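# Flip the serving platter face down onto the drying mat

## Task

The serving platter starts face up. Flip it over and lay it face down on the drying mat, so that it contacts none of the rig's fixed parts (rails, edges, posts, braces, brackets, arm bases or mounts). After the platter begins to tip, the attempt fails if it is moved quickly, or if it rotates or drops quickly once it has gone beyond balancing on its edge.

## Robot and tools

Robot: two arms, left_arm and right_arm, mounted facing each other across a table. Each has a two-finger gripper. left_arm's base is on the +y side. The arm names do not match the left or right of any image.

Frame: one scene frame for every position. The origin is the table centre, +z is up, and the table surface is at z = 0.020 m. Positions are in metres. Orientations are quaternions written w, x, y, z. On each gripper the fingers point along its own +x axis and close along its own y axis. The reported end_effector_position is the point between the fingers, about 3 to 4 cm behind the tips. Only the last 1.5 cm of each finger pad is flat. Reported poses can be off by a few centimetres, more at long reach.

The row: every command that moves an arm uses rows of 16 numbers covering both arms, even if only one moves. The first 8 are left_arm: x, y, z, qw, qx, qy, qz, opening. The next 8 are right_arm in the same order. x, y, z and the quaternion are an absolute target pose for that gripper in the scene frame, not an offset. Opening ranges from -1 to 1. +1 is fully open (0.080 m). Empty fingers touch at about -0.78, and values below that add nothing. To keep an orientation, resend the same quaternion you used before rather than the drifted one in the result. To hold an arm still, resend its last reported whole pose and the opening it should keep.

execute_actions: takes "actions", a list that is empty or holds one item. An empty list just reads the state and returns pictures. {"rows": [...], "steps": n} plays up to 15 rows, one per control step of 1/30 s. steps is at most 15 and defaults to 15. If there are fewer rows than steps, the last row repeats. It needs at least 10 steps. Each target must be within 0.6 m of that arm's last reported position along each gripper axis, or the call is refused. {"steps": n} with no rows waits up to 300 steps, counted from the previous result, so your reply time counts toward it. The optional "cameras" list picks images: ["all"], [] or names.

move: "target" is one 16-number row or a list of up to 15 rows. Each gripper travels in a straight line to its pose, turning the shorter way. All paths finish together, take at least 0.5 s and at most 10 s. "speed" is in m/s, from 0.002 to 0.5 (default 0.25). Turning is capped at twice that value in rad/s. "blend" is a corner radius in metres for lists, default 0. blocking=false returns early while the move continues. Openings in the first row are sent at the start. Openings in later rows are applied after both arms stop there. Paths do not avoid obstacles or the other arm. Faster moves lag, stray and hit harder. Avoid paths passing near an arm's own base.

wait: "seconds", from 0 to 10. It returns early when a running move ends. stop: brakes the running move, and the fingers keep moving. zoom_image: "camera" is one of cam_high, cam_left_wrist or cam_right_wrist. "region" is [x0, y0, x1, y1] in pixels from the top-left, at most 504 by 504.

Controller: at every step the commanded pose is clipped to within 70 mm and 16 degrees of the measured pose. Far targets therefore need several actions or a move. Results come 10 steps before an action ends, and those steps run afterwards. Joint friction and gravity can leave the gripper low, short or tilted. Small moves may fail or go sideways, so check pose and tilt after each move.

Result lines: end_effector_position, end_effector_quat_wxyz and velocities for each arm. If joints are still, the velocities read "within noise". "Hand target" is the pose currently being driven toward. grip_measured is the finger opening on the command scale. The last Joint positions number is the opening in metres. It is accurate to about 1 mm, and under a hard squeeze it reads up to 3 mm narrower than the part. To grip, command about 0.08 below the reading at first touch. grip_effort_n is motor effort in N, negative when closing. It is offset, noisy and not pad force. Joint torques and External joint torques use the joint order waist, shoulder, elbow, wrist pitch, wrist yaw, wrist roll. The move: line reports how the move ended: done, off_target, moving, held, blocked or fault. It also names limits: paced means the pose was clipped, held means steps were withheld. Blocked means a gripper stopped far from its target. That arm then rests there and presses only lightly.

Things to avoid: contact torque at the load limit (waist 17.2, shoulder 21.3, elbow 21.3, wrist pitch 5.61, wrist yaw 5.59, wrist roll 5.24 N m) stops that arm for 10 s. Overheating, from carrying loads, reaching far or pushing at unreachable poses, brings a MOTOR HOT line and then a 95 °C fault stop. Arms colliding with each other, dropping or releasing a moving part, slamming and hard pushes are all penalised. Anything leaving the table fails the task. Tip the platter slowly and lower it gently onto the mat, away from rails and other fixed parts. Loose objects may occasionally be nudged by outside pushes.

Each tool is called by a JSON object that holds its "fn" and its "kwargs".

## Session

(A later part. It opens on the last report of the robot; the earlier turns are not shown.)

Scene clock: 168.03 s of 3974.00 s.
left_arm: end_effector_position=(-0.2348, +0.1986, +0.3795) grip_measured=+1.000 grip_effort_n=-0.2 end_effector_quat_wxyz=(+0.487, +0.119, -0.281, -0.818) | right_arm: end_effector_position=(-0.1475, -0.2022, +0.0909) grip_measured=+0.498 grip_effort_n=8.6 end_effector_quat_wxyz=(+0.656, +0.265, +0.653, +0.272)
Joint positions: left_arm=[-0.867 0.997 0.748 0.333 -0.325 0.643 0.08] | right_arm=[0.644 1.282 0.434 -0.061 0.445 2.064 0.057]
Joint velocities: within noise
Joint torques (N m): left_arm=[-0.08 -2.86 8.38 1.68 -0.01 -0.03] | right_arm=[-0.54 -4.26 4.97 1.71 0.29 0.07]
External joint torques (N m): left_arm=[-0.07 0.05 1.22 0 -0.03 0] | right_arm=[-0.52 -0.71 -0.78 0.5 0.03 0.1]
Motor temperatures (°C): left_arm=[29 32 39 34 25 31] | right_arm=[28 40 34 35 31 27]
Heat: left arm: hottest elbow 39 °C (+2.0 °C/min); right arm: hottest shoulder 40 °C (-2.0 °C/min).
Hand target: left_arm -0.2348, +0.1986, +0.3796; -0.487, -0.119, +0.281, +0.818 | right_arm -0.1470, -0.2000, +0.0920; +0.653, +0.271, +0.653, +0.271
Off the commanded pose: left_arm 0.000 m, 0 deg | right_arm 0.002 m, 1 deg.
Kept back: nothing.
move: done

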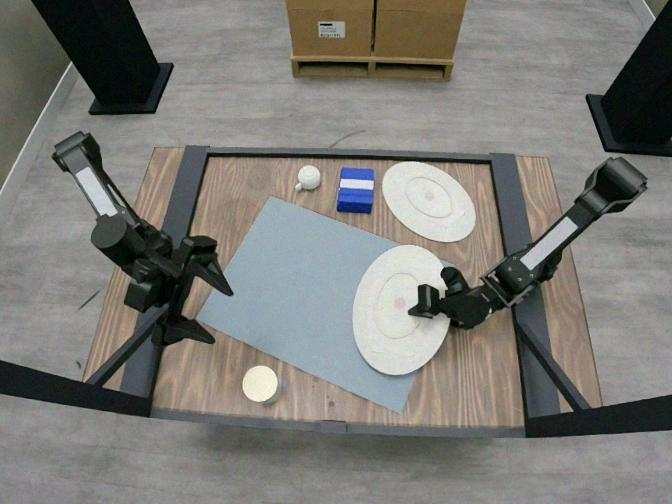

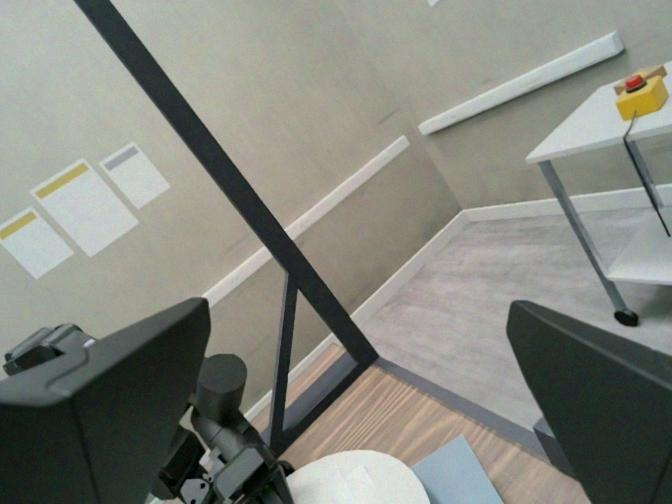

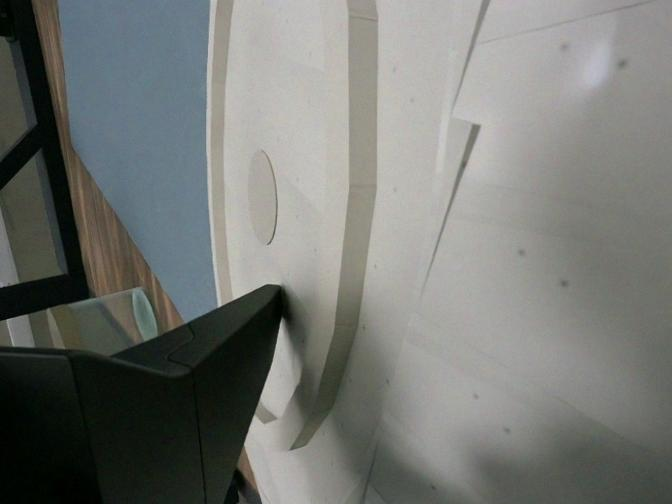

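{"fn": "move", "kwargs": {"target": [-0.2348,0.1986,0.3795,0.487,0.119,-0.281,-0.818,1,-0.147,-0.2,0.074,0.6564,0.2629,0.6564,0.2629,0.5], "speed": 0.03}}

{"fn": "zoom_image", "kwargs": {"camera": "cam_high", "region": [250, 170, 500, 370]}}

Scene clock: 169.27 s of 3974.00 s.
left_arm: end_effector_position=(-0.2348, +0.1986, +0.3795) grip_measured=+1.000 grip_effort_n=-0.2 end_effector_quat_wxyz=(+0.487, +0.119, -0.281, -0.818) | right_arm: end_effector_position=(-0.1501, -0.1997, +0.0823) grip_measured=+0.503 grip_effort_n=-15.6 end_effector_quat_wxyz=(+0.650, +0.270, +0.656, +0.272)
Joint positions: left_arm=[-0.867 0.997 0.748 0.333 -0.325 0.643 0.08] | right_arm=[0.644 1.326 0.413 0.017 0.442 2.071 0.058]
Joint velocities: within noise
Joint torques (N m): left_arm=[-0.05 -2.88 8.37 1.68 -0.01 -0.03] | right_arm=[-1.2 -1.35 4.06 1.45 -0.19 -0.1]
External joint torques (N m): left_arm=[-0.09 0.03 1.21 0.01 -0.02 0] | right_arm=[-1.2 2.36 -1.55 0.21 -0.44 -0.07]
Motor temperatures (°C): left_arm=[29 32 39 34 25 31] | right_arm=[28 40 33 35 31 27]
Heat: left arm: hottest elbow 39 °C (+2.0 °C/min); right arm: hottest shoulder 40 °C (-2.0 °C/min).
Hand target: left_arm -0.2348, +0.1986, +0.3796; -0.487, -0.119, +0.281, +0.818 | right_arm -0.1469, -0.2004, +0.0743; +0.656, +0.263, +0.657, +0.263
Off the commanded pose: left_arm 0.000 m, 0 deg | right_arm 0.009 m, 2 deg.
Kept back: nothing.
move: off_target (right_arm)

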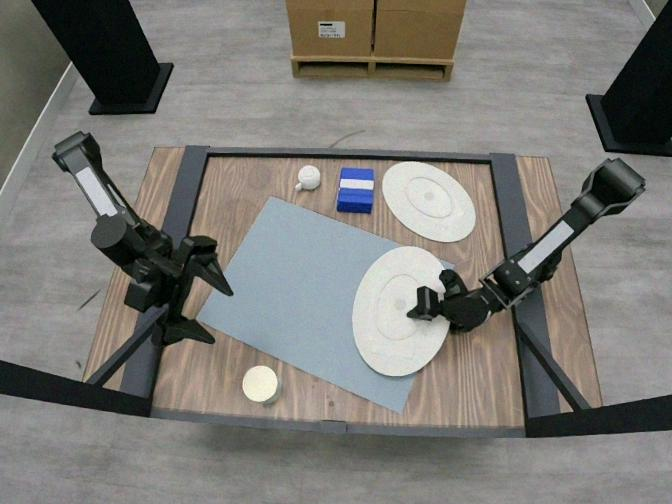

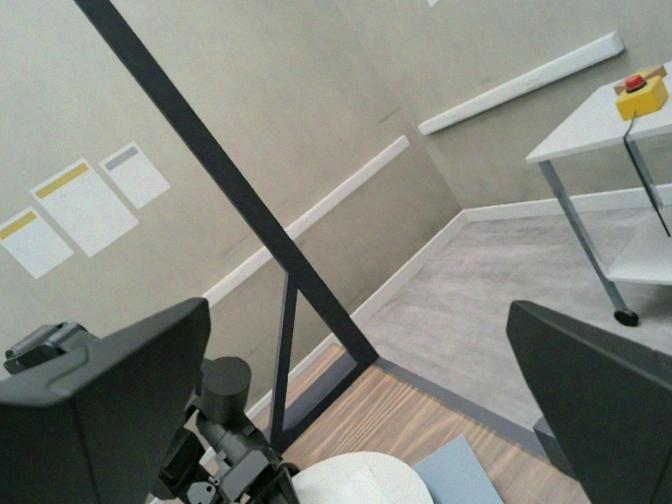

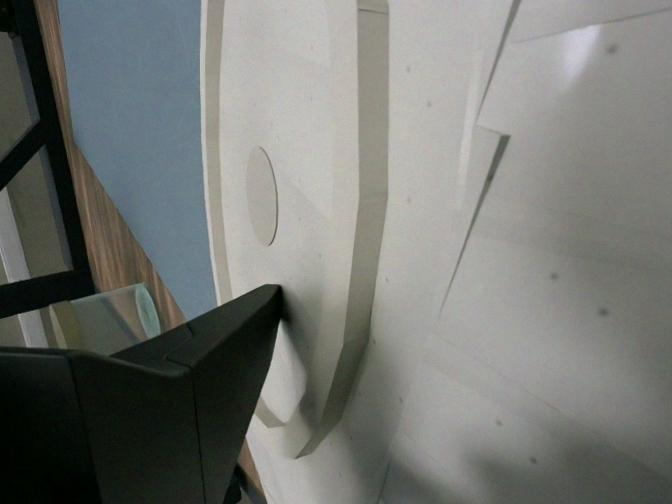

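Scaled by 2.016 from the camera's 672x504 image, which has a finer 960x720 frame.

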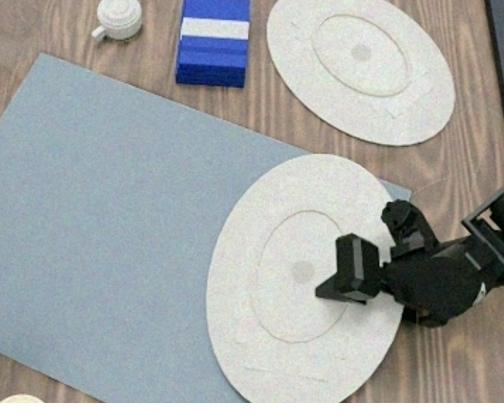

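{"fn": "move", "kwargs": {"target": [-0.2348,0.1986,0.3795,0.487,0.119,-0.281,-0.818,1,-0.15,-0.24,0.095,0.6564,0.2629,0.6564,0.2629,0.5], "speed": 0.04}}

{"fn": "zoom_image", "kwargs": {"camera": "cam_high", "region": [250, 170, 500, 370]}}

Scene clock: 171.30 s of 3974.00 s.
left_arm: end_effector_position=(-0.2348, +0.1986, +0.3795) grip_measured=+1.000 grip_effort_n=-0.2 end_effector_quat_wxyz=(+0.487, +0.119, -0.281, -0.818) | right_arm: end_effector_position=(-0.1496, -0.2432, +0.0879) grip_measured=+0.503 grip_effort_n=-15.6 end_effector_quat_wxyz=(+0.663, +0.248, +0.657, +0.258)
Joint positions: left_arm=[-0.867 0.997 0.748 0.333 -0.325 0.643 0.08] | right_arm=[0.786 1.161 0.392 -0.245 0.503 2.211 0.058]
Joint velocities: within noise
Joint torques (N m): left_arm=[-0.06 -2.87 8.36 1.68 -0.01 -0.03] | right_arm=[0.07 -5.62 5.2 1.28 0.81 0.02]
External joint torques (N m): left_arm=[-0.04 0.03 1.25 0.02 -0.03 0] | right_arm=[0.06 -2.89 -0.59 0.22 0.52 0.06]
Motor temperatures (°C): left_arm=[29 32 39 34 25 31] | right_arm=[28 39 33 35 31 27]
Heat: left arm: hottest elbow 39 °C (+2.0 °C/min); right arm: hottest shoulder 39 °C (-3.0 °C/min).
Hand target: left_arm -0.2348, +0.1986, +0.3796; -0.487, -0.119, +0.281, +0.818 | right_arm -0.1500, -0.2400, +0.0949; +0.656, +0.263, +0.657, +0.263
Off the commanded pose: left_arm 0.000 m, 0 deg | right_arm 0.008 m, 2 deg.
Kept back: nothing.
move: done

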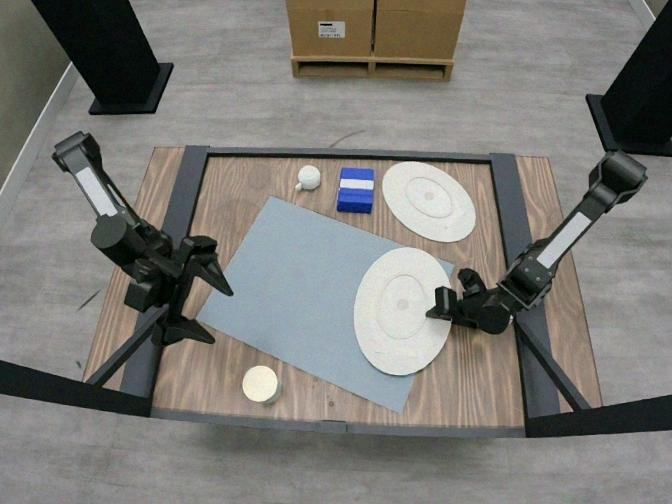

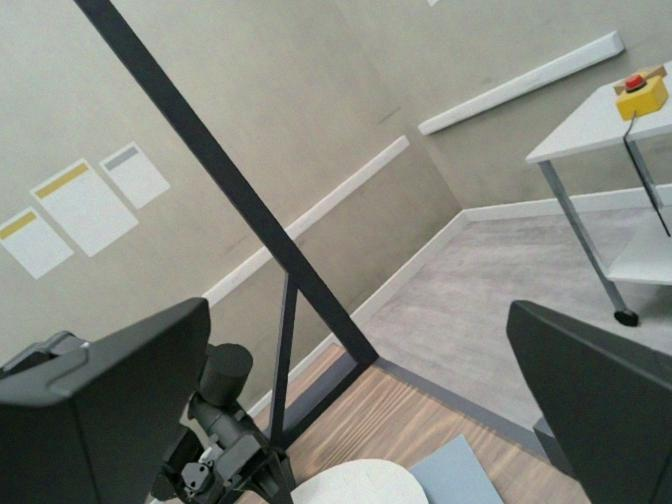

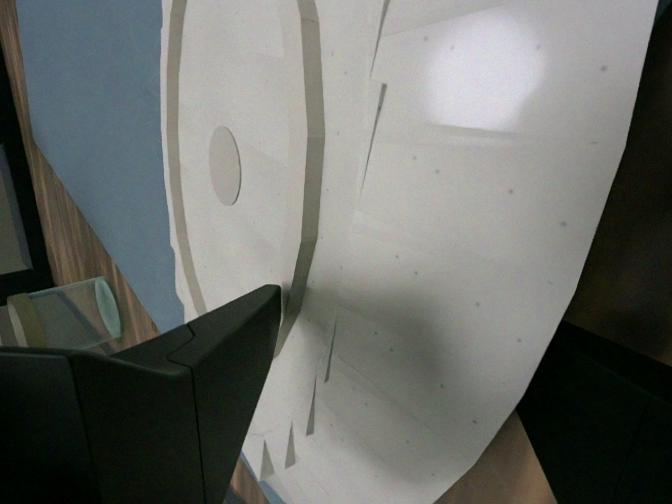

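Scaled by 2.016 from the camera's 672x504 image, which has a finer 960x720 frame.

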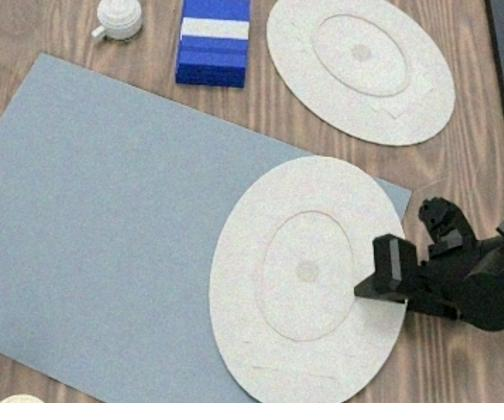

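{"fn": "move", "kwargs": {"target": [-0.2348,0.1986,0.3795,0.487,0.119,-0.281,-0.818,1,-0.15,-0.275,0.095,0.6564,0.2629,0.6564,0.2629,0.5], "speed": 0.04}}

{"fn": "zoom_image", "kwargs": {"camera": "cam_high", "region": [250, 170, 500, 420]}}

Scene clock: 172.87 s of 3974.00 s.
left_arm: end_effector_position=(-0.2348, +0.1986, +0.3795) grip_measured=+1.000 grip_effort_n=-0.2 end_effector_quat_wxyz=(+0.487, +0.119, -0.281, -0.818) | right_arm: end_effector_position=(-0.1517, -0.2739, +0.0956) grip_measured=+0.503 grip_effort_n=-15.6 end_effector_quat_wxyz=(+0.655, +0.261, +0.658, +0.262)
Joint positions: left_arm=[-0.867 0.997 0.748 0.333 -0.325 0.643 0.08] | right_arm=[0.956 1.041 0.367 -0.402 0.601 2.384 0.058]
Joint velocities: within noise
Joint torques (N m): left_arm=[-0.06 -2.88 8.36 1.68 -0.01 -0.03] | right_arm=[0.05 -3.23 4.22 0.59 0.61 0.13]
External joint torques (N m): left_arm=[-0.06 -0.05 1.28 0.03 -0.03 0] | right_arm=[0.06 -1.15 -1.79 -0.39 0.25 0.16]
Motor temperatures (°C): left_arm=[29 32 39 34 25 31] | right_arm=[28 39 33 35 31 27]
Heat: left arm: hottest elbow 39 °C (+2.0 °C/min); right arm: hottest shoulder 39 °C (-3.0 °C/min).
Hand target: left_arm -0.2348, +0.1986, +0.3796; -0.487, -0.119, +0.281, +0.818 | right_arm -0.1501, -0.2749, +0.0950; +0.656, +0.263, +0.657, +0.263
Off the commanded pose: left_arm 0.000 m, 0 deg | right_arm 0.002 m, 0 deg.
Kept back: nothing.
move: done

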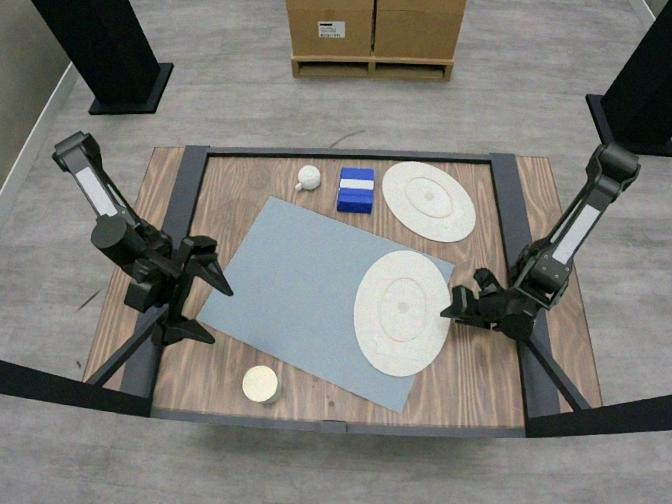

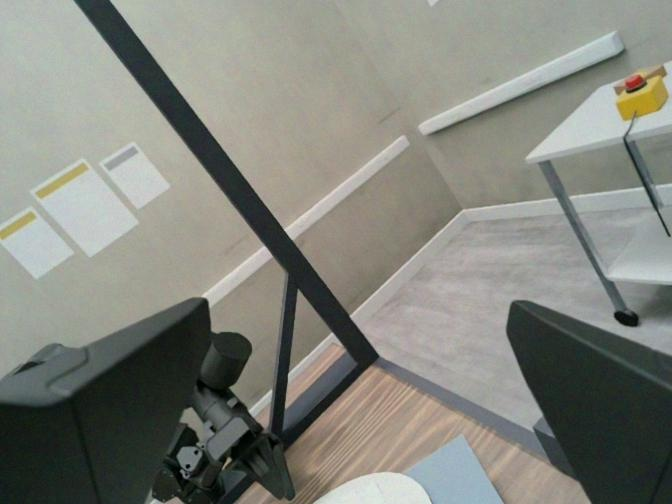

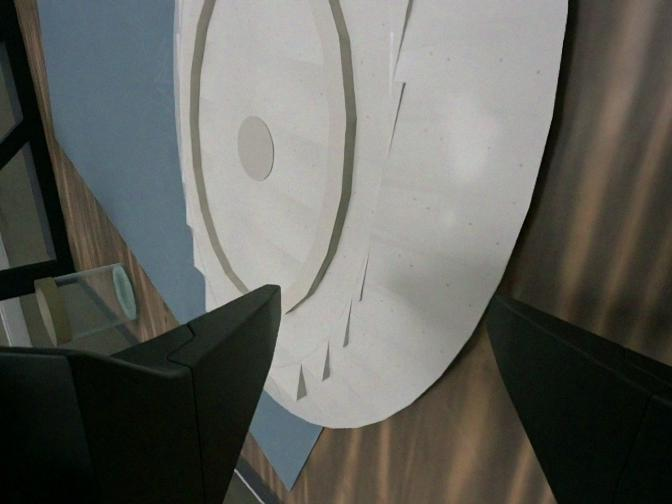

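Scaled by 2.016 from the camera's 672x504 image, which has a finer 960x720 frame.

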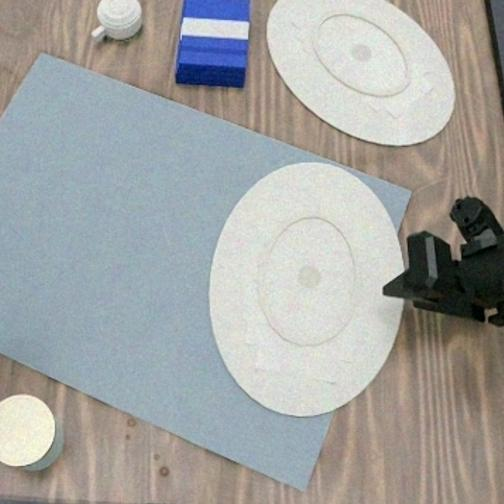

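{"fn": "move", "kwargs": {"target": [[-0.2348,0.1986,0.3795,0.487,0.119,-0.281,-0.818,1,-0.15,-0.275,0.15,0.683,0.183,0.683,0.183,0.5],[-0.2348,0.1986,0.3795,0.487,0.119,-0.281,-0.818,1,-0.155,-0.248,0.12,0.683,0.183,0.683,0.183,-0.76]], "speed": 0.12, "cameras": []}}

{"fn": "move", "kwargs": {"target": [-0.2348,0.1986,0.3795,0.487,0.119,-0.281,-0.818,1,-0.155,-0.248,0.09,0.683,0.183,0.683,0.183,-0.76], "speed": 0.05}}

{"fn": "zoom_image", "kwargs": {"camera": "cam_high", "region": [250, 170, 500, 420]}}

Scene clock: 176.83 s of 3974.00 s.
left_arm: end_effector_position=(-0.2348, +0.1986, +0.3795) grip_measured=+1.000 grip_effort_n=-0.2 end_effector_quat_wxyz=(+0.487, +0.119, -0.281, -0.818) | right_arm: end_effector_position=(-0.1571, -0.2459, +0.1258) grip_measured=-0.756 grip_effort_n=-18.8 end_effector_quat_wxyz=(+0.678, +0.190, +0.685, +0.187)
Joint positions: left_arm=[-0.867 0.997 0.748 0.333 -0.325 0.643 0.08] | right_arm=[0.729 1.17 0.653 -0.635 0.349 2.246 0.001]
Joint velocities: within noise
Joint torques (N m): left_arm=[-0.06 -2.86 8.37 1.68 -0.02 -0.03] | right_arm=[-0.42 -3.11 4.19 0.84 0.13 -0.19]
External joint torques (N m): left_arm=[-0.05 0.03 1.26 0.02 -0.03 0] | right_arm=[-0.42 0.08 -2.06 -0.09 -0.11 -0.16]
Motor temperatures (°C): left_arm=[29 32 39 34 25 31] | right_arm=[28 38 33 34 31 27]
Heat: left arm: hottest elbow 39 °C (+2.0 °C/min); right arm: hottest shoulder 38 °C (-5.0 °C/min).
Hand target: left_arm -0.2348, +0.1986, +0.3796; -0.487, -0.119, +0.281, +0.818 | right_arm -0.1549, -0.2481, +0.1201; +0.683, +0.183, +0.683, +0.183
Off the commanded pose: left_arm 0.000 m, 0 deg | right_arm 0.007 m, 1 deg.
Kept back: nothing.
move: done
No camera images: "cameras" was empty.

Scene clock: 177.73 s of 3974.00 s.
left_arm: end_effector_position=(-0.2348, +0.1986, +0.3795) grip_measured=+1.000 grip_effort_n=-0.2 end_effector_quat_wxyz=(+0.487, +0.119, -0.281, -0.818) | right_arm: end_effector_position=(-0.1576, -0.2454, +0.0958) grip_measured=-0.756 grip_effort_n=-18.8 end_effector_quat_wxyz=(+0.678, +0.190, +0.685, +0.187)
Joint positions: left_arm=[-0.867 0.997 0.748 0.333 -0.325 0.643 0.08] | right_arm=[0.729 1.225 0.559 -0.486 0.349 2.246 0.001]
Joint velocities: within noise
Joint torques (N m): left_arm=[-0.08 -2.88 8.38 1.68 -0.01 -0.03] | right_arm=[-0.32 -3.26 3.65 0.85 0.14 -0.18]
External joint torques (N m): left_arm=[-0.07 0.01 1.25 0.02 -0.03 0] | right_arm=[-0.31 0.03 -2.27 -0.06 -0.1 -0.15]
Motor temperatures (°C): left_arm=[29 32 39 34 25 31] | right_arm=[28 38 33 34 31 27]
Heat: left arm: hottest elbow 39 °C (+2.0 °C/min); right arm: hottest shoulder 38 °C (-6.0 °C/min).
Hand target: left_arm -0.2348, +0.1986, +0.3796; -0.487, -0.119, +0.281, +0.818 | right_arm -0.1550, -0.2480, +0.0901; +0.683, +0.183, +0.683, +0.183
Off the commanded pose: left_arm 0.000 m, 0 deg | right_arm 0.007 m, 1 deg.
Kept back: nothing.
move: done

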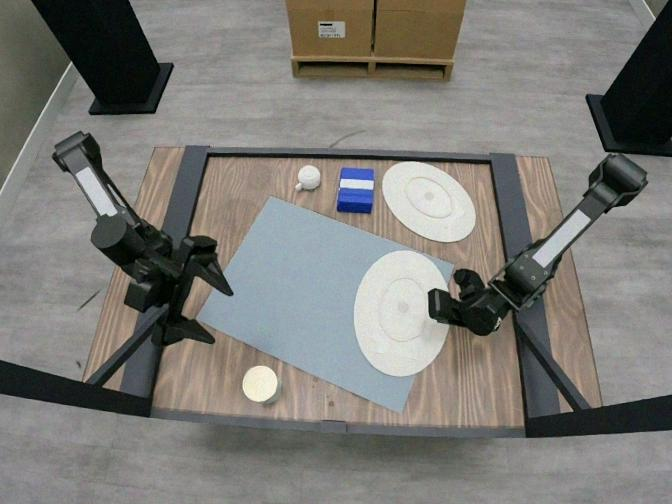

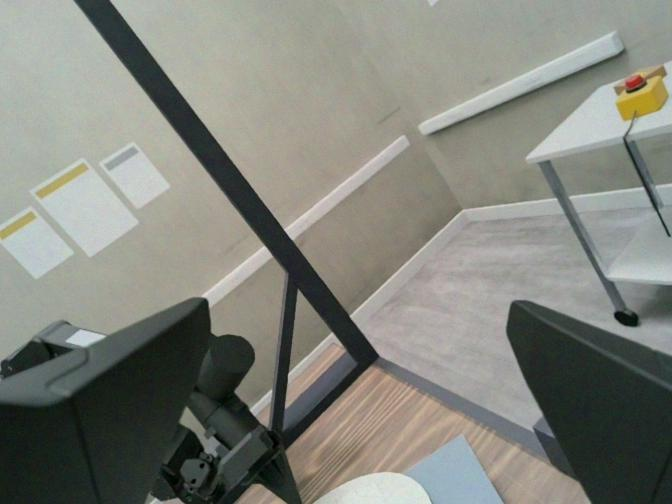

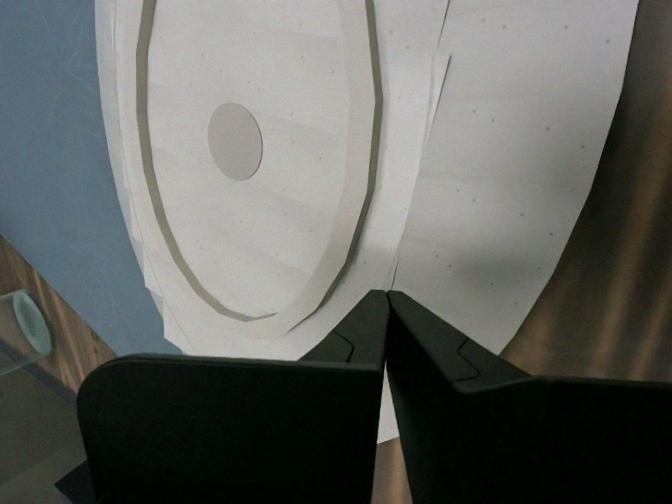

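Scaled by 2.016 from the camera's 672x504 image, which has a finer 960x720 frame.

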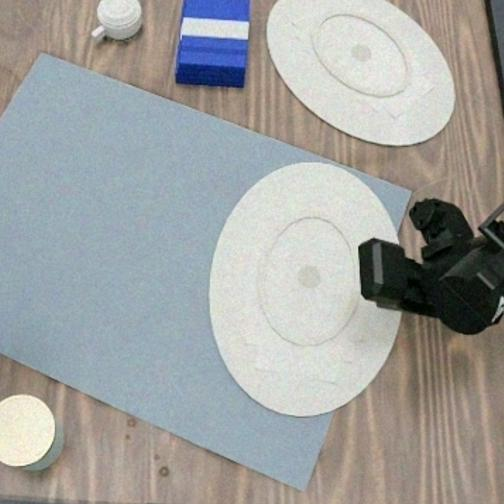

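{"fn": "move", "kwargs": {"target": [-0.2348,0.1986,0.3795,0.487,0.119,-0.281,-0.818,1,-0.125,-0.25,0.088,0.683,0.183,0.683,0.183,-0.76], "speed": 0.06}}

{"fn": "zoom_image", "kwargs": {"camera": "cam_right_wrist", "region": [150, 100, 600, 500]}}

Scene clock: 179.17 s of 3974.00 s.
left_arm: end_effector_position=(-0.2348, +0.1986, +0.3795) grip_measured=+1.000 grip_effort_n=-0.2 end_effector_quat_wxyz=(+0.487, +0.119, -0.281, -0.818) | right_arm: end_effector_position=(-0.1270, -0.2474, +0.0910) grip_measured=-0.756 grip_effort_n=-18.8 end_effector_quat_wxyz=(+0.682, +0.186, +0.682, +0.184)
Joint positions: left_arm=[-0.867 0.997 0.748 0.333 -0.325 0.643 0.08] | right_arm=[0.605 1.132 0.485 -0.48 0.299 2.126 0.001]
Joint velocities: within noise
Joint torques (N m): left_arm=[-0.06 -2.88 8.37 1.69 -0.01 -0.03] | right_arm=[-0.14 -4.09 3.34 0.91 0.08 -0.2]
External joint torques (N m): left_arm=[-0.07 0.05 1.22 0.01 -0.02 0] | right_arm=[-0.15 -1.37 -2.71 -0.06 -0.13 -0.18]
Motor temperatures (°C): left_arm=[29 32 39 34 25 31] | right_arm=[28 38 33 34 31 27]
Heat: left arm: hottest elbow 39 °C (+2.0 °C/min); right arm: hottest shoulder 38 °C (-6.1 °C/min).
Hand target: left_arm -0.2348, +0.1986, +0.3796; -0.487, -0.119, +0.281, +0.818 | right_arm -0.1251, -0.2500, +0.0880; +0.683, +0.183, +0.683, +0.183
Off the commanded pose: left_arm 0.000 m, 0 deg | right_arm 0.004 m, 0 deg.
Kept back: nothing.
move: done

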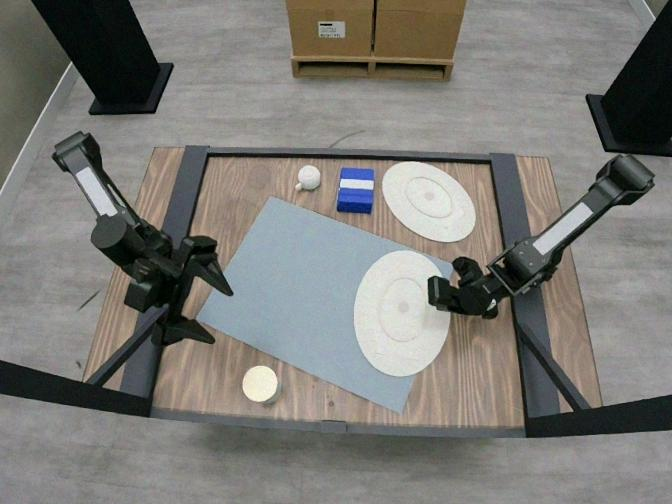

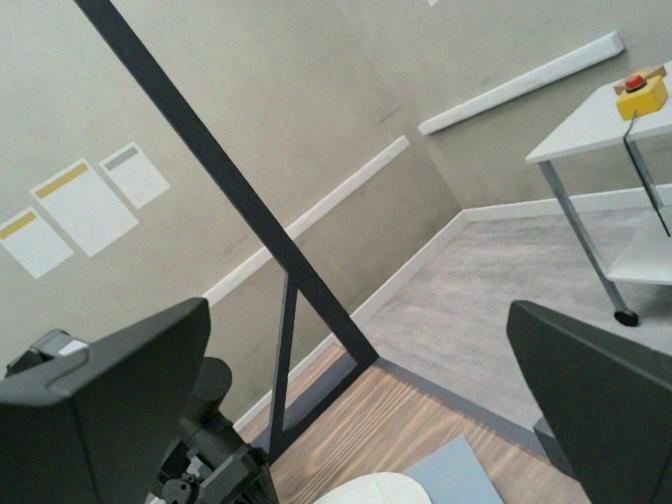

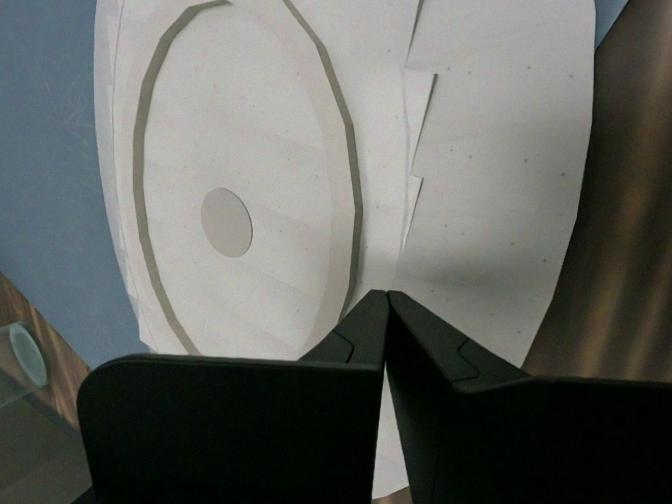

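Scaled by 1.120 from the camera's 672x504 image, which has a finer 960x720 frame.

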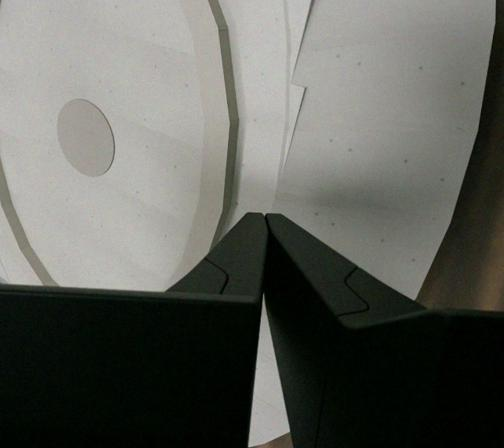

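{"fn": "move", "kwargs": {"target": [-0.2348,0.1986,0.3795,0.487,0.119,-0.281,-0.818,1,-0.12,-0.175,0.083,0.683,0.183,0.683,0.183,-0.76], "speed": 0.05}}

{"fn": "zoom_image", "kwargs": {"camera": "cam_high", "region": [250, 170, 500, 420]}}

Scene clock: 181.30 s of 3974.00 s.
left_arm: end_effector_position=(-0.2348, +0.1986, +0.3795) grip_measured=+1.000 grip_effort_n=-0.2 end_effector_quat_wxyz=(+0.487, +0.119, -0.281, -0.818) | right_arm: end_effector_position=(-0.1188, -0.1785, +0.0819) grip_measured=-0.756 grip_effort_n=-18.8 end_effector_quat_wxyz=(+0.685, +0.183, +0.682, +0.182)
Joint positions: left_arm=[-0.867 0.997 0.748 0.333 -0.325 0.643 0.08] | right_arm=[0.396 1.416 0.63 -0.302 0.205 1.933 0.001]
Joint velocities: within noise
Joint torques (N m): left_arm=[-0.06 -2.88 8.37 1.67 -0.01 -0.03] | right_arm=[-0.42 -4.53 6.09 0.97 0.05 -0.18]
External joint torques (N m): left_arm=[-0.05 0.04 1.22 0 -0.03 0] | right_arm=[-0.4 0.05 0.33 -0.05 -0.12 -0.16]
Motor temperatures (°C): left_arm=[29 32 39 34 25 31] | right_arm=[28 37 33 34 31 27]
Heat: left arm: hottest elbow 39 °C (+2.0 °C/min); right arm: hottest shoulder 37 °C (-9.1 °C/min).
Hand target: left_arm -0.2348, +0.1986, +0.3796; -0.487, -0.119, +0.281, +0.818 | right_arm -0.1200, -0.1750, +0.0831; +0.683, +0.183, +0.683, +0.183
Off the commanded pose: left_arm 0.000 m, 0 deg | right_arm 0.004 m, 0 deg.
Kept back: nothing.
move: done

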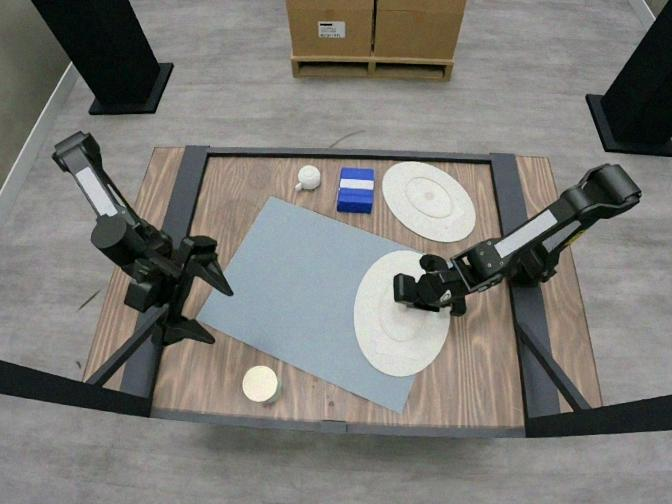

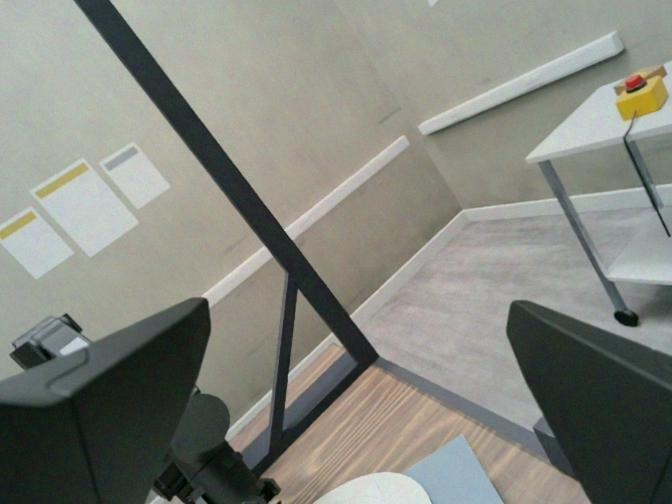

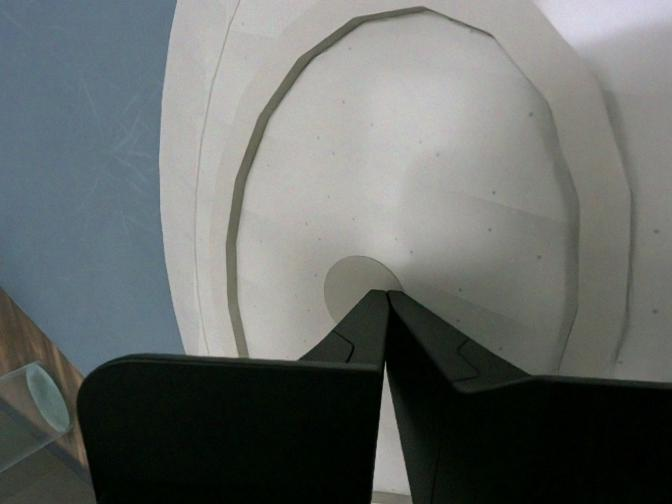

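Scaled by 2.016 from the camera's 672x504 image, which has a finer 960x720 frame.

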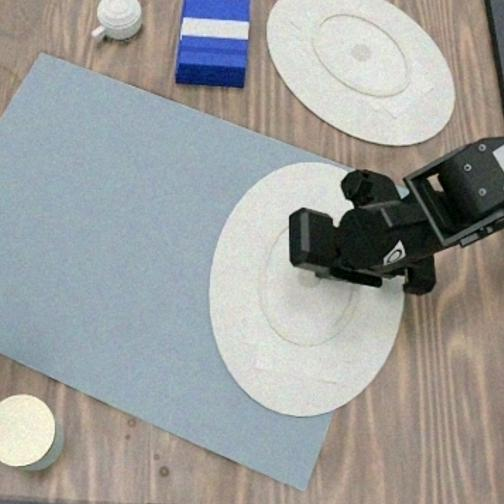

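{"fn": "move", "kwargs": {"target": [-0.2348,0.1986,0.3795,0.487,0.119,-0.281,-0.818,1,-0.122,-0.165,0.064,0.683,0.183,0.683,0.183,-0.76], "speed": 0.04, "cameras": ["cam_right_wrist"]}}

{"fn": "move", "kwargs": {"target": [-0.2348,0.1986,0.3795,0.487,0.119,-0.281,-0.818,1,-0.122,-0.10,0.064,0.683,0.183,0.683,0.183,-0.76], "speed": 0.05}}

{"fn": "zoom_image", "kwargs": {"camera": "cam_high", "region": [250, 170, 500, 420]}}

Scene clock: 182.80 s of 3974.00 s.
left_arm: end_effector_position=(-0.2348, +0.1986, +0.3795) grip_measured=+1.000 grip_effort_n=-0.2 end_effector_quat_wxyz=(+0.487, +0.119, -0.281, -0.818) | right_arm: end_effector_position=(-0.1236, -0.1616, +0.0758) grip_measured=-0.757 grip_effort_n=-17.4 end_effector_quat_wxyz=(+0.676, +0.198, +0.683, +0.194)
Joint positions: left_arm=[-0.867 0.997 0.748 0.333 -0.325 0.643 0.08] | right_arm=[0.388 1.483 0.636 -0.197 0.204 1.925 0.001]
Joint velocities: within noise
Joint torques (N m): left_arm=[-0.07 -2.86 8.37 1.68 -0.01 -0.03] | right_arm=[-0.38 -1.92 4.12 0.87 -0.13 -0.13]
External joint torques (N m): left_arm=[-0.07 0.05 1.22 0 -0.03 0] | right_arm=[-0.37 3.05 -1.53 -0.22 -0.29 -0.11]
Motor temperatures (°C): left_arm=[29 32 39 34 25 31] | right_arm=[28 37 33 34 31 27]
Heat: left arm: hottest elbow 39 °C (+2.0 °C/min); right arm: hottest shoulder 37 °C (-10.0 °C/min).
Hand target: left_arm -0.2348, +0.1986, +0.3796; -0.487, -0.119, +0.281, +0.818 | right_arm -0.1219, -0.1655, +0.0643; +0.683, +0.183, +0.683, +0.183
Off the commanded pose: left_arm 0.000 m, 0 deg | right_arm 0.012 m, 2 deg.
Kept back: nothing.
move: off_target (right_arm)
Images, in order (width x height): cam_right_wrist 672x504.

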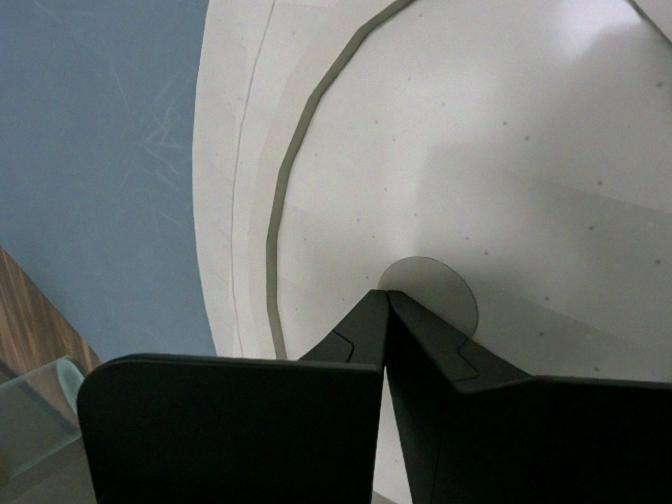

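Scene clock: 184.33 s of 3974.00 s.
left_arm: end_effector_position=(-0.2348, +0.1986, +0.3795) grip_measured=+1.000 grip_effort_n=-0.2 end_effector_quat_wxyz=(+0.487, +0.119, -0.281, -0.818) | right_arm: end_effector_position=(-0.1237, -0.1190, +0.0744) grip_measured=-0.760 grip_effort_n=-1.2 end_effector_quat_wxyz=(+0.684, +0.173, +0.684, +0.185)
Joint positions: left_arm=[-0.867 0.997 0.748 0.333 -0.325 0.643 0.08] | right_arm=[0.322 1.656 0.825 -0.25 0.158 1.851 0.001]
Joint velocities: within noise
Joint torques (N m): left_arm=[-0.06 -2.88 8.37 1.68 -0.01 -0.03] | right_arm=[-1.96 1.48 8.33 4.17 0.01 -0.26]
External joint torques (N m): left_arm=[-0.06 0.03 1.26 0.02 -0.02 0] | right_arm=[-1.97 7.75 2.75 3.14 -0.12 -0.23]
Motor temperatures (°C): left_arm=[29 32 39 34 25 31] | right_arm=[28 37 33 34 31 27]
Heat: left arm: hottest elbow 39 °C (+2.0 °C/min); right arm: hottest shoulder 37 °C (-11.1 °C/min).
Hand target: left_arm -0.2348, +0.1986, +0.3796; -0.487, -0.119, +0.281, +0.818 | right_arm -0.1213, -0.1019, +0.0649; +0.683, +0.183, +0.683, +0.183
Off the commanded pose: left_arm 0.000 m, 0 deg | right_arm 0.022 m, 1 deg.
Kept back: nothing.
move: off_target (right_arm)

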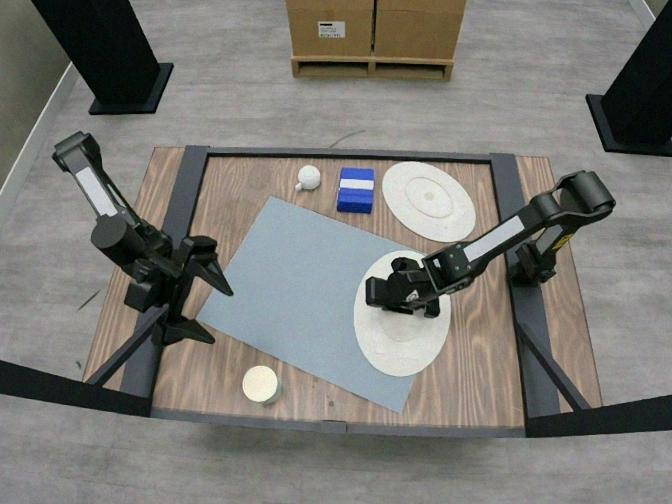

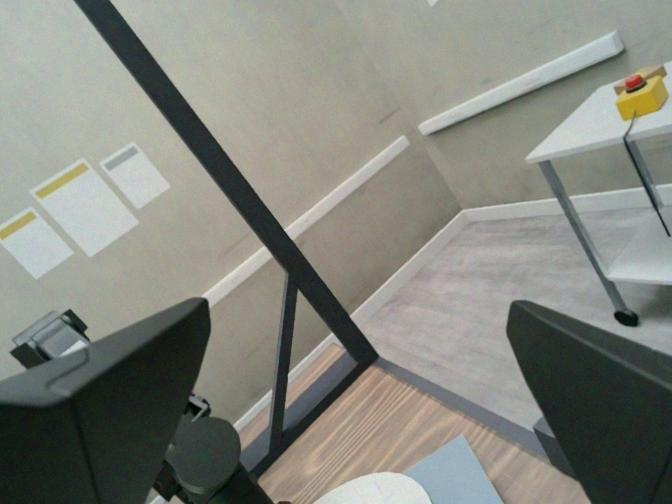

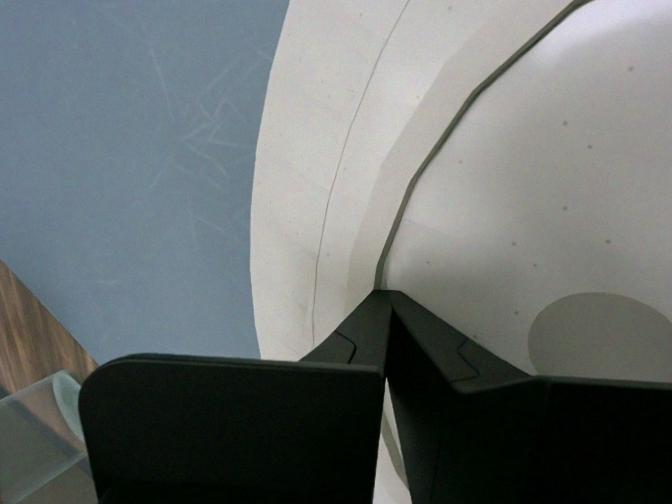

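Scaled by 2.016 from the camera's 672x504 image, which has a finer 960x720 frame.

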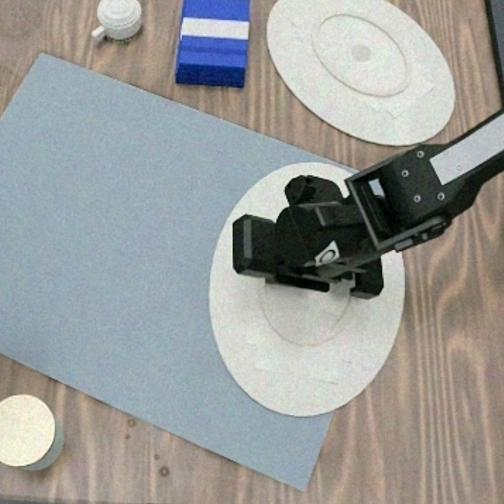

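{"fn": "move", "kwargs": {"target": [[-0.2348,0.1986,0.3795,0.487,0.119,-0.281,-0.818,1,-0.124,-0.115,0.074,0.683,0.183,0.683,0.183,-0.76],[-0.2348,0.1986,0.3795,0.487,0.119,-0.281,-0.818,1,-0.124,-0.045,0.074,0.683,0.183,0.683,0.183,-0.76]], "speed": 0.05}}

{"fn": "zoom_image", "kwargs": {"camera": "cam_high", "region": [250, 170, 500, 420]}}

Scene clock: 187.13 s of 3974.00 s.
left_arm: end_effector_position=(-0.2348, +0.1986, +0.3795) grip_measured=+1.000 grip_effort_n=-0.2 end_effector_quat_wxyz=(+0.487, +0.119, -0.281, -0.818) | right_arm: end_effector_position=(-0.1255, -0.1147, +0.0821) grip_measured=-0.761 grip_effort_n=3.0 end_effector_quat_wxyz=(+0.704, +0.095, +0.691, +0.133)
Joint positions: left_arm=[-0.867 0.997 0.748 0.333 -0.325 0.643 0.08] | right_arm=[0.302 1.753 1.048 -0.56 0.109 1.817 0.001]
Joint velocities: within noise
Joint torques (N m): left_arm=[-0.04 -2.86 8.36 1.65 0.02 -0.03] | right_arm=[-0.59 -6.7 5.5 0.88 0.31 -0.04]
External joint torques (N m): left_arm=[-0.05 0.04 1.25 -0.01 0.01 0] | right_arm=[-0.56 0.45 -0.2 0.13 0.19 -0.03]
Motor temperatures (°C): left_arm=[29 32 39 34 25 31] | right_arm=[28 36 34 39 31 27]
Heat: left arm: hottest elbow 39 °C (+1.0 °C/min); right arm: hottest wrist pitch 39 °C (+7.1 °C/min).
Hand target: left_arm -0.2348, +0.1986, +0.3795; -0.487, -0.119, +0.281, +0.818 | right_arm -0.1228, -0.1118, +0.0792; +0.707, +0.097, +0.689, +0.129
Off the commanded pose: left_arm 0.000 m, 0 deg | right_arm 0.070 m, 12 deg.
Kept back: nothing.
move: blocked (right_arm; both arms now hold where they are)

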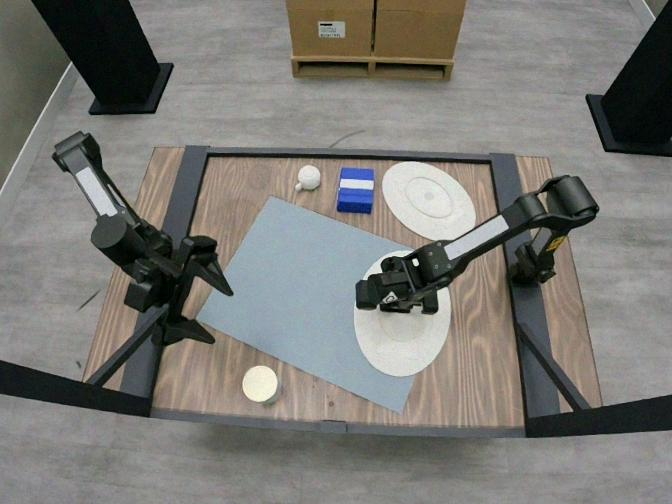

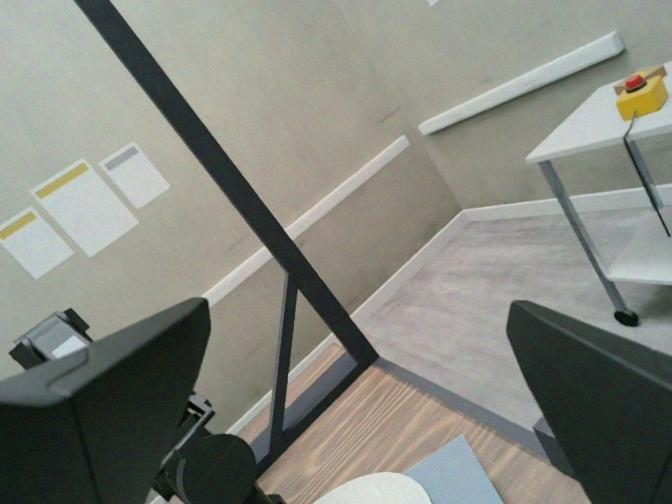

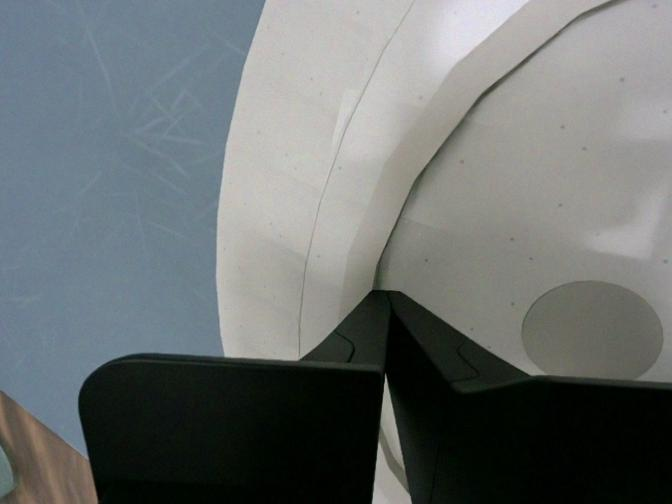

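Scaled by 2.016 from the camera's 672x504 image, which has a finer 960x720 frame.

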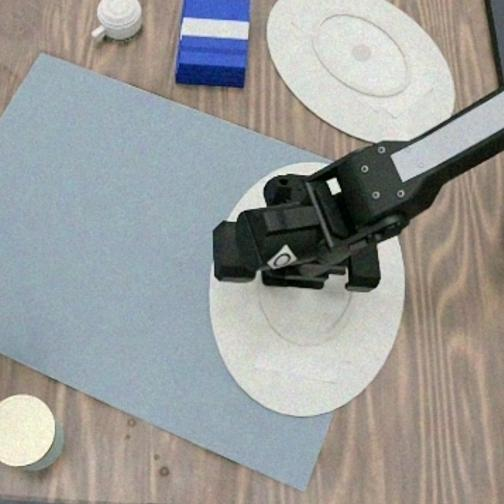

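{"fn": "move", "kwargs": {"target": [[-0.2348,0.1986,0.3795,0.487,0.119,-0.281,-0.818,1,-0.13,-0.15,0.14,0.683,0.183,0.683,0.183,-0.76],[-0.2348,0.1986,0.3795,0.487,0.119,-0.281,-0.818,1,-0.14,-0.16,0.11,0.6744,-0.2126,0.2126,0.6744,-0.76],[-0.2348,0.1986,0.3795,0.487,0.119,-0.281,-0.818,1,-0.14,-0.15,0.078,0.6744,-0.2126,0.2126,0.6744,-0.76]], "speed": 0.25}}

{"fn": "zoom_image", "kwargs": {"camera": "cam_high", "region": [250, 170, 500, 420]}}

Scene clock: 193.43 s of 3974.00 s.
left_arm: end_effector_position=(-0.2348, +0.1986, +0.3795) grip_measured=+1.000 grip_effort_n=-0.2 end_effector_quat_wxyz=(+0.487, +0.119, -0.281, -0.818) | right_arm: end_effector_position=(-0.1417, -0.1479, +0.0831) grip_measured=-0.761 grip_effort_n=2.6 end_effector_quat_wxyz=(+0.676, -0.205, +0.211, +0.675)
Joint positions: left_arm=[-0.867 0.997 0.748 0.333 -0.325 0.643 0.08] | right_arm=[0.522 1.526 0.392 0.464 0.436 0.332 0.001]
Joint velocities: within noise
Joint torques (N m): left_arm=[-0.07 -2.87 8.37 1.68 -0.01 -0.02] | right_arm=[-0.3 -4.69 3.03 1.51 0.02 -0.09]
External joint torques (N m): left_arm=[-0.05 0.07 1.23 0.01 -0.03 0] | right_arm=[-0.3 -0.03 -1.96 0.01 -0.16 -0.1]
Motor temperatures (°C): left_arm=[29 32 39 34 25 31] | right_arm=[28 36 33 37 31 27]
Heat: left arm: hottest elbow 39 °C (+1.0 °C/min); right arm: hottest wrist pitch 37 °C (+5.0 °C/min).
Hand target: left_arm -0.2348, +0.1986, +0.3796; -0.487, -0.119, +0.281, +0.818 | right_arm -0.1399, -0.1501, +0.0781; +0.674, -0.213, +0.213, +0.674
Off the commanded pose: left_arm 0.000 m, 0 deg | right_arm 0.006 m, 1 deg.
Kept back: nothing.
move: done

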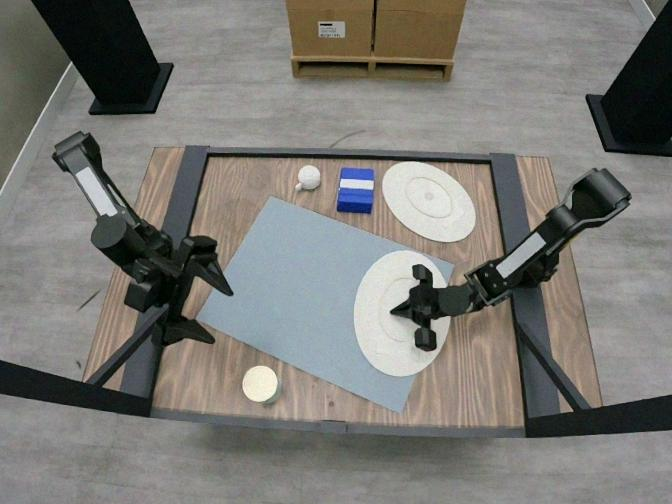

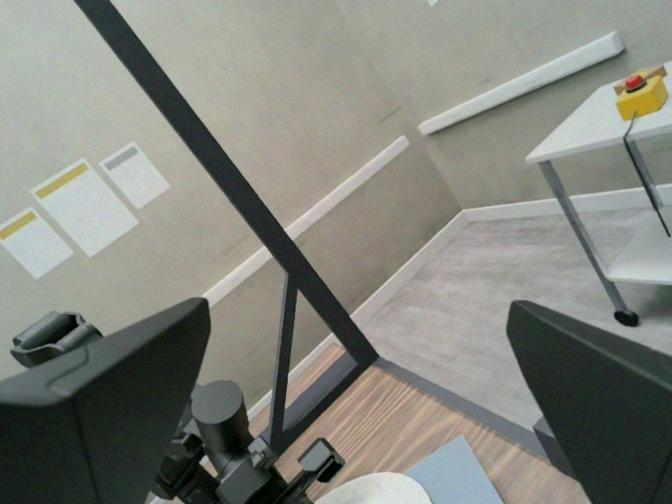

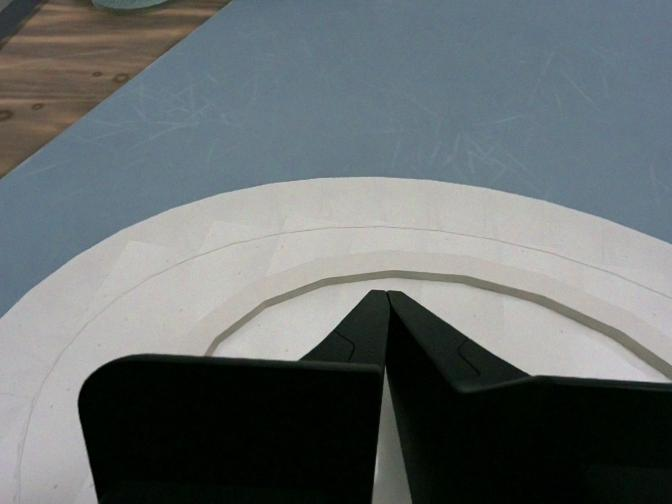

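Scaled by 2.016 from the camera's 672x504 image, which has a finer 960x720 frame.

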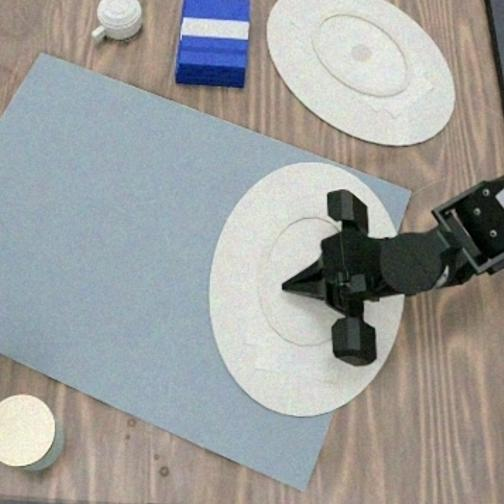

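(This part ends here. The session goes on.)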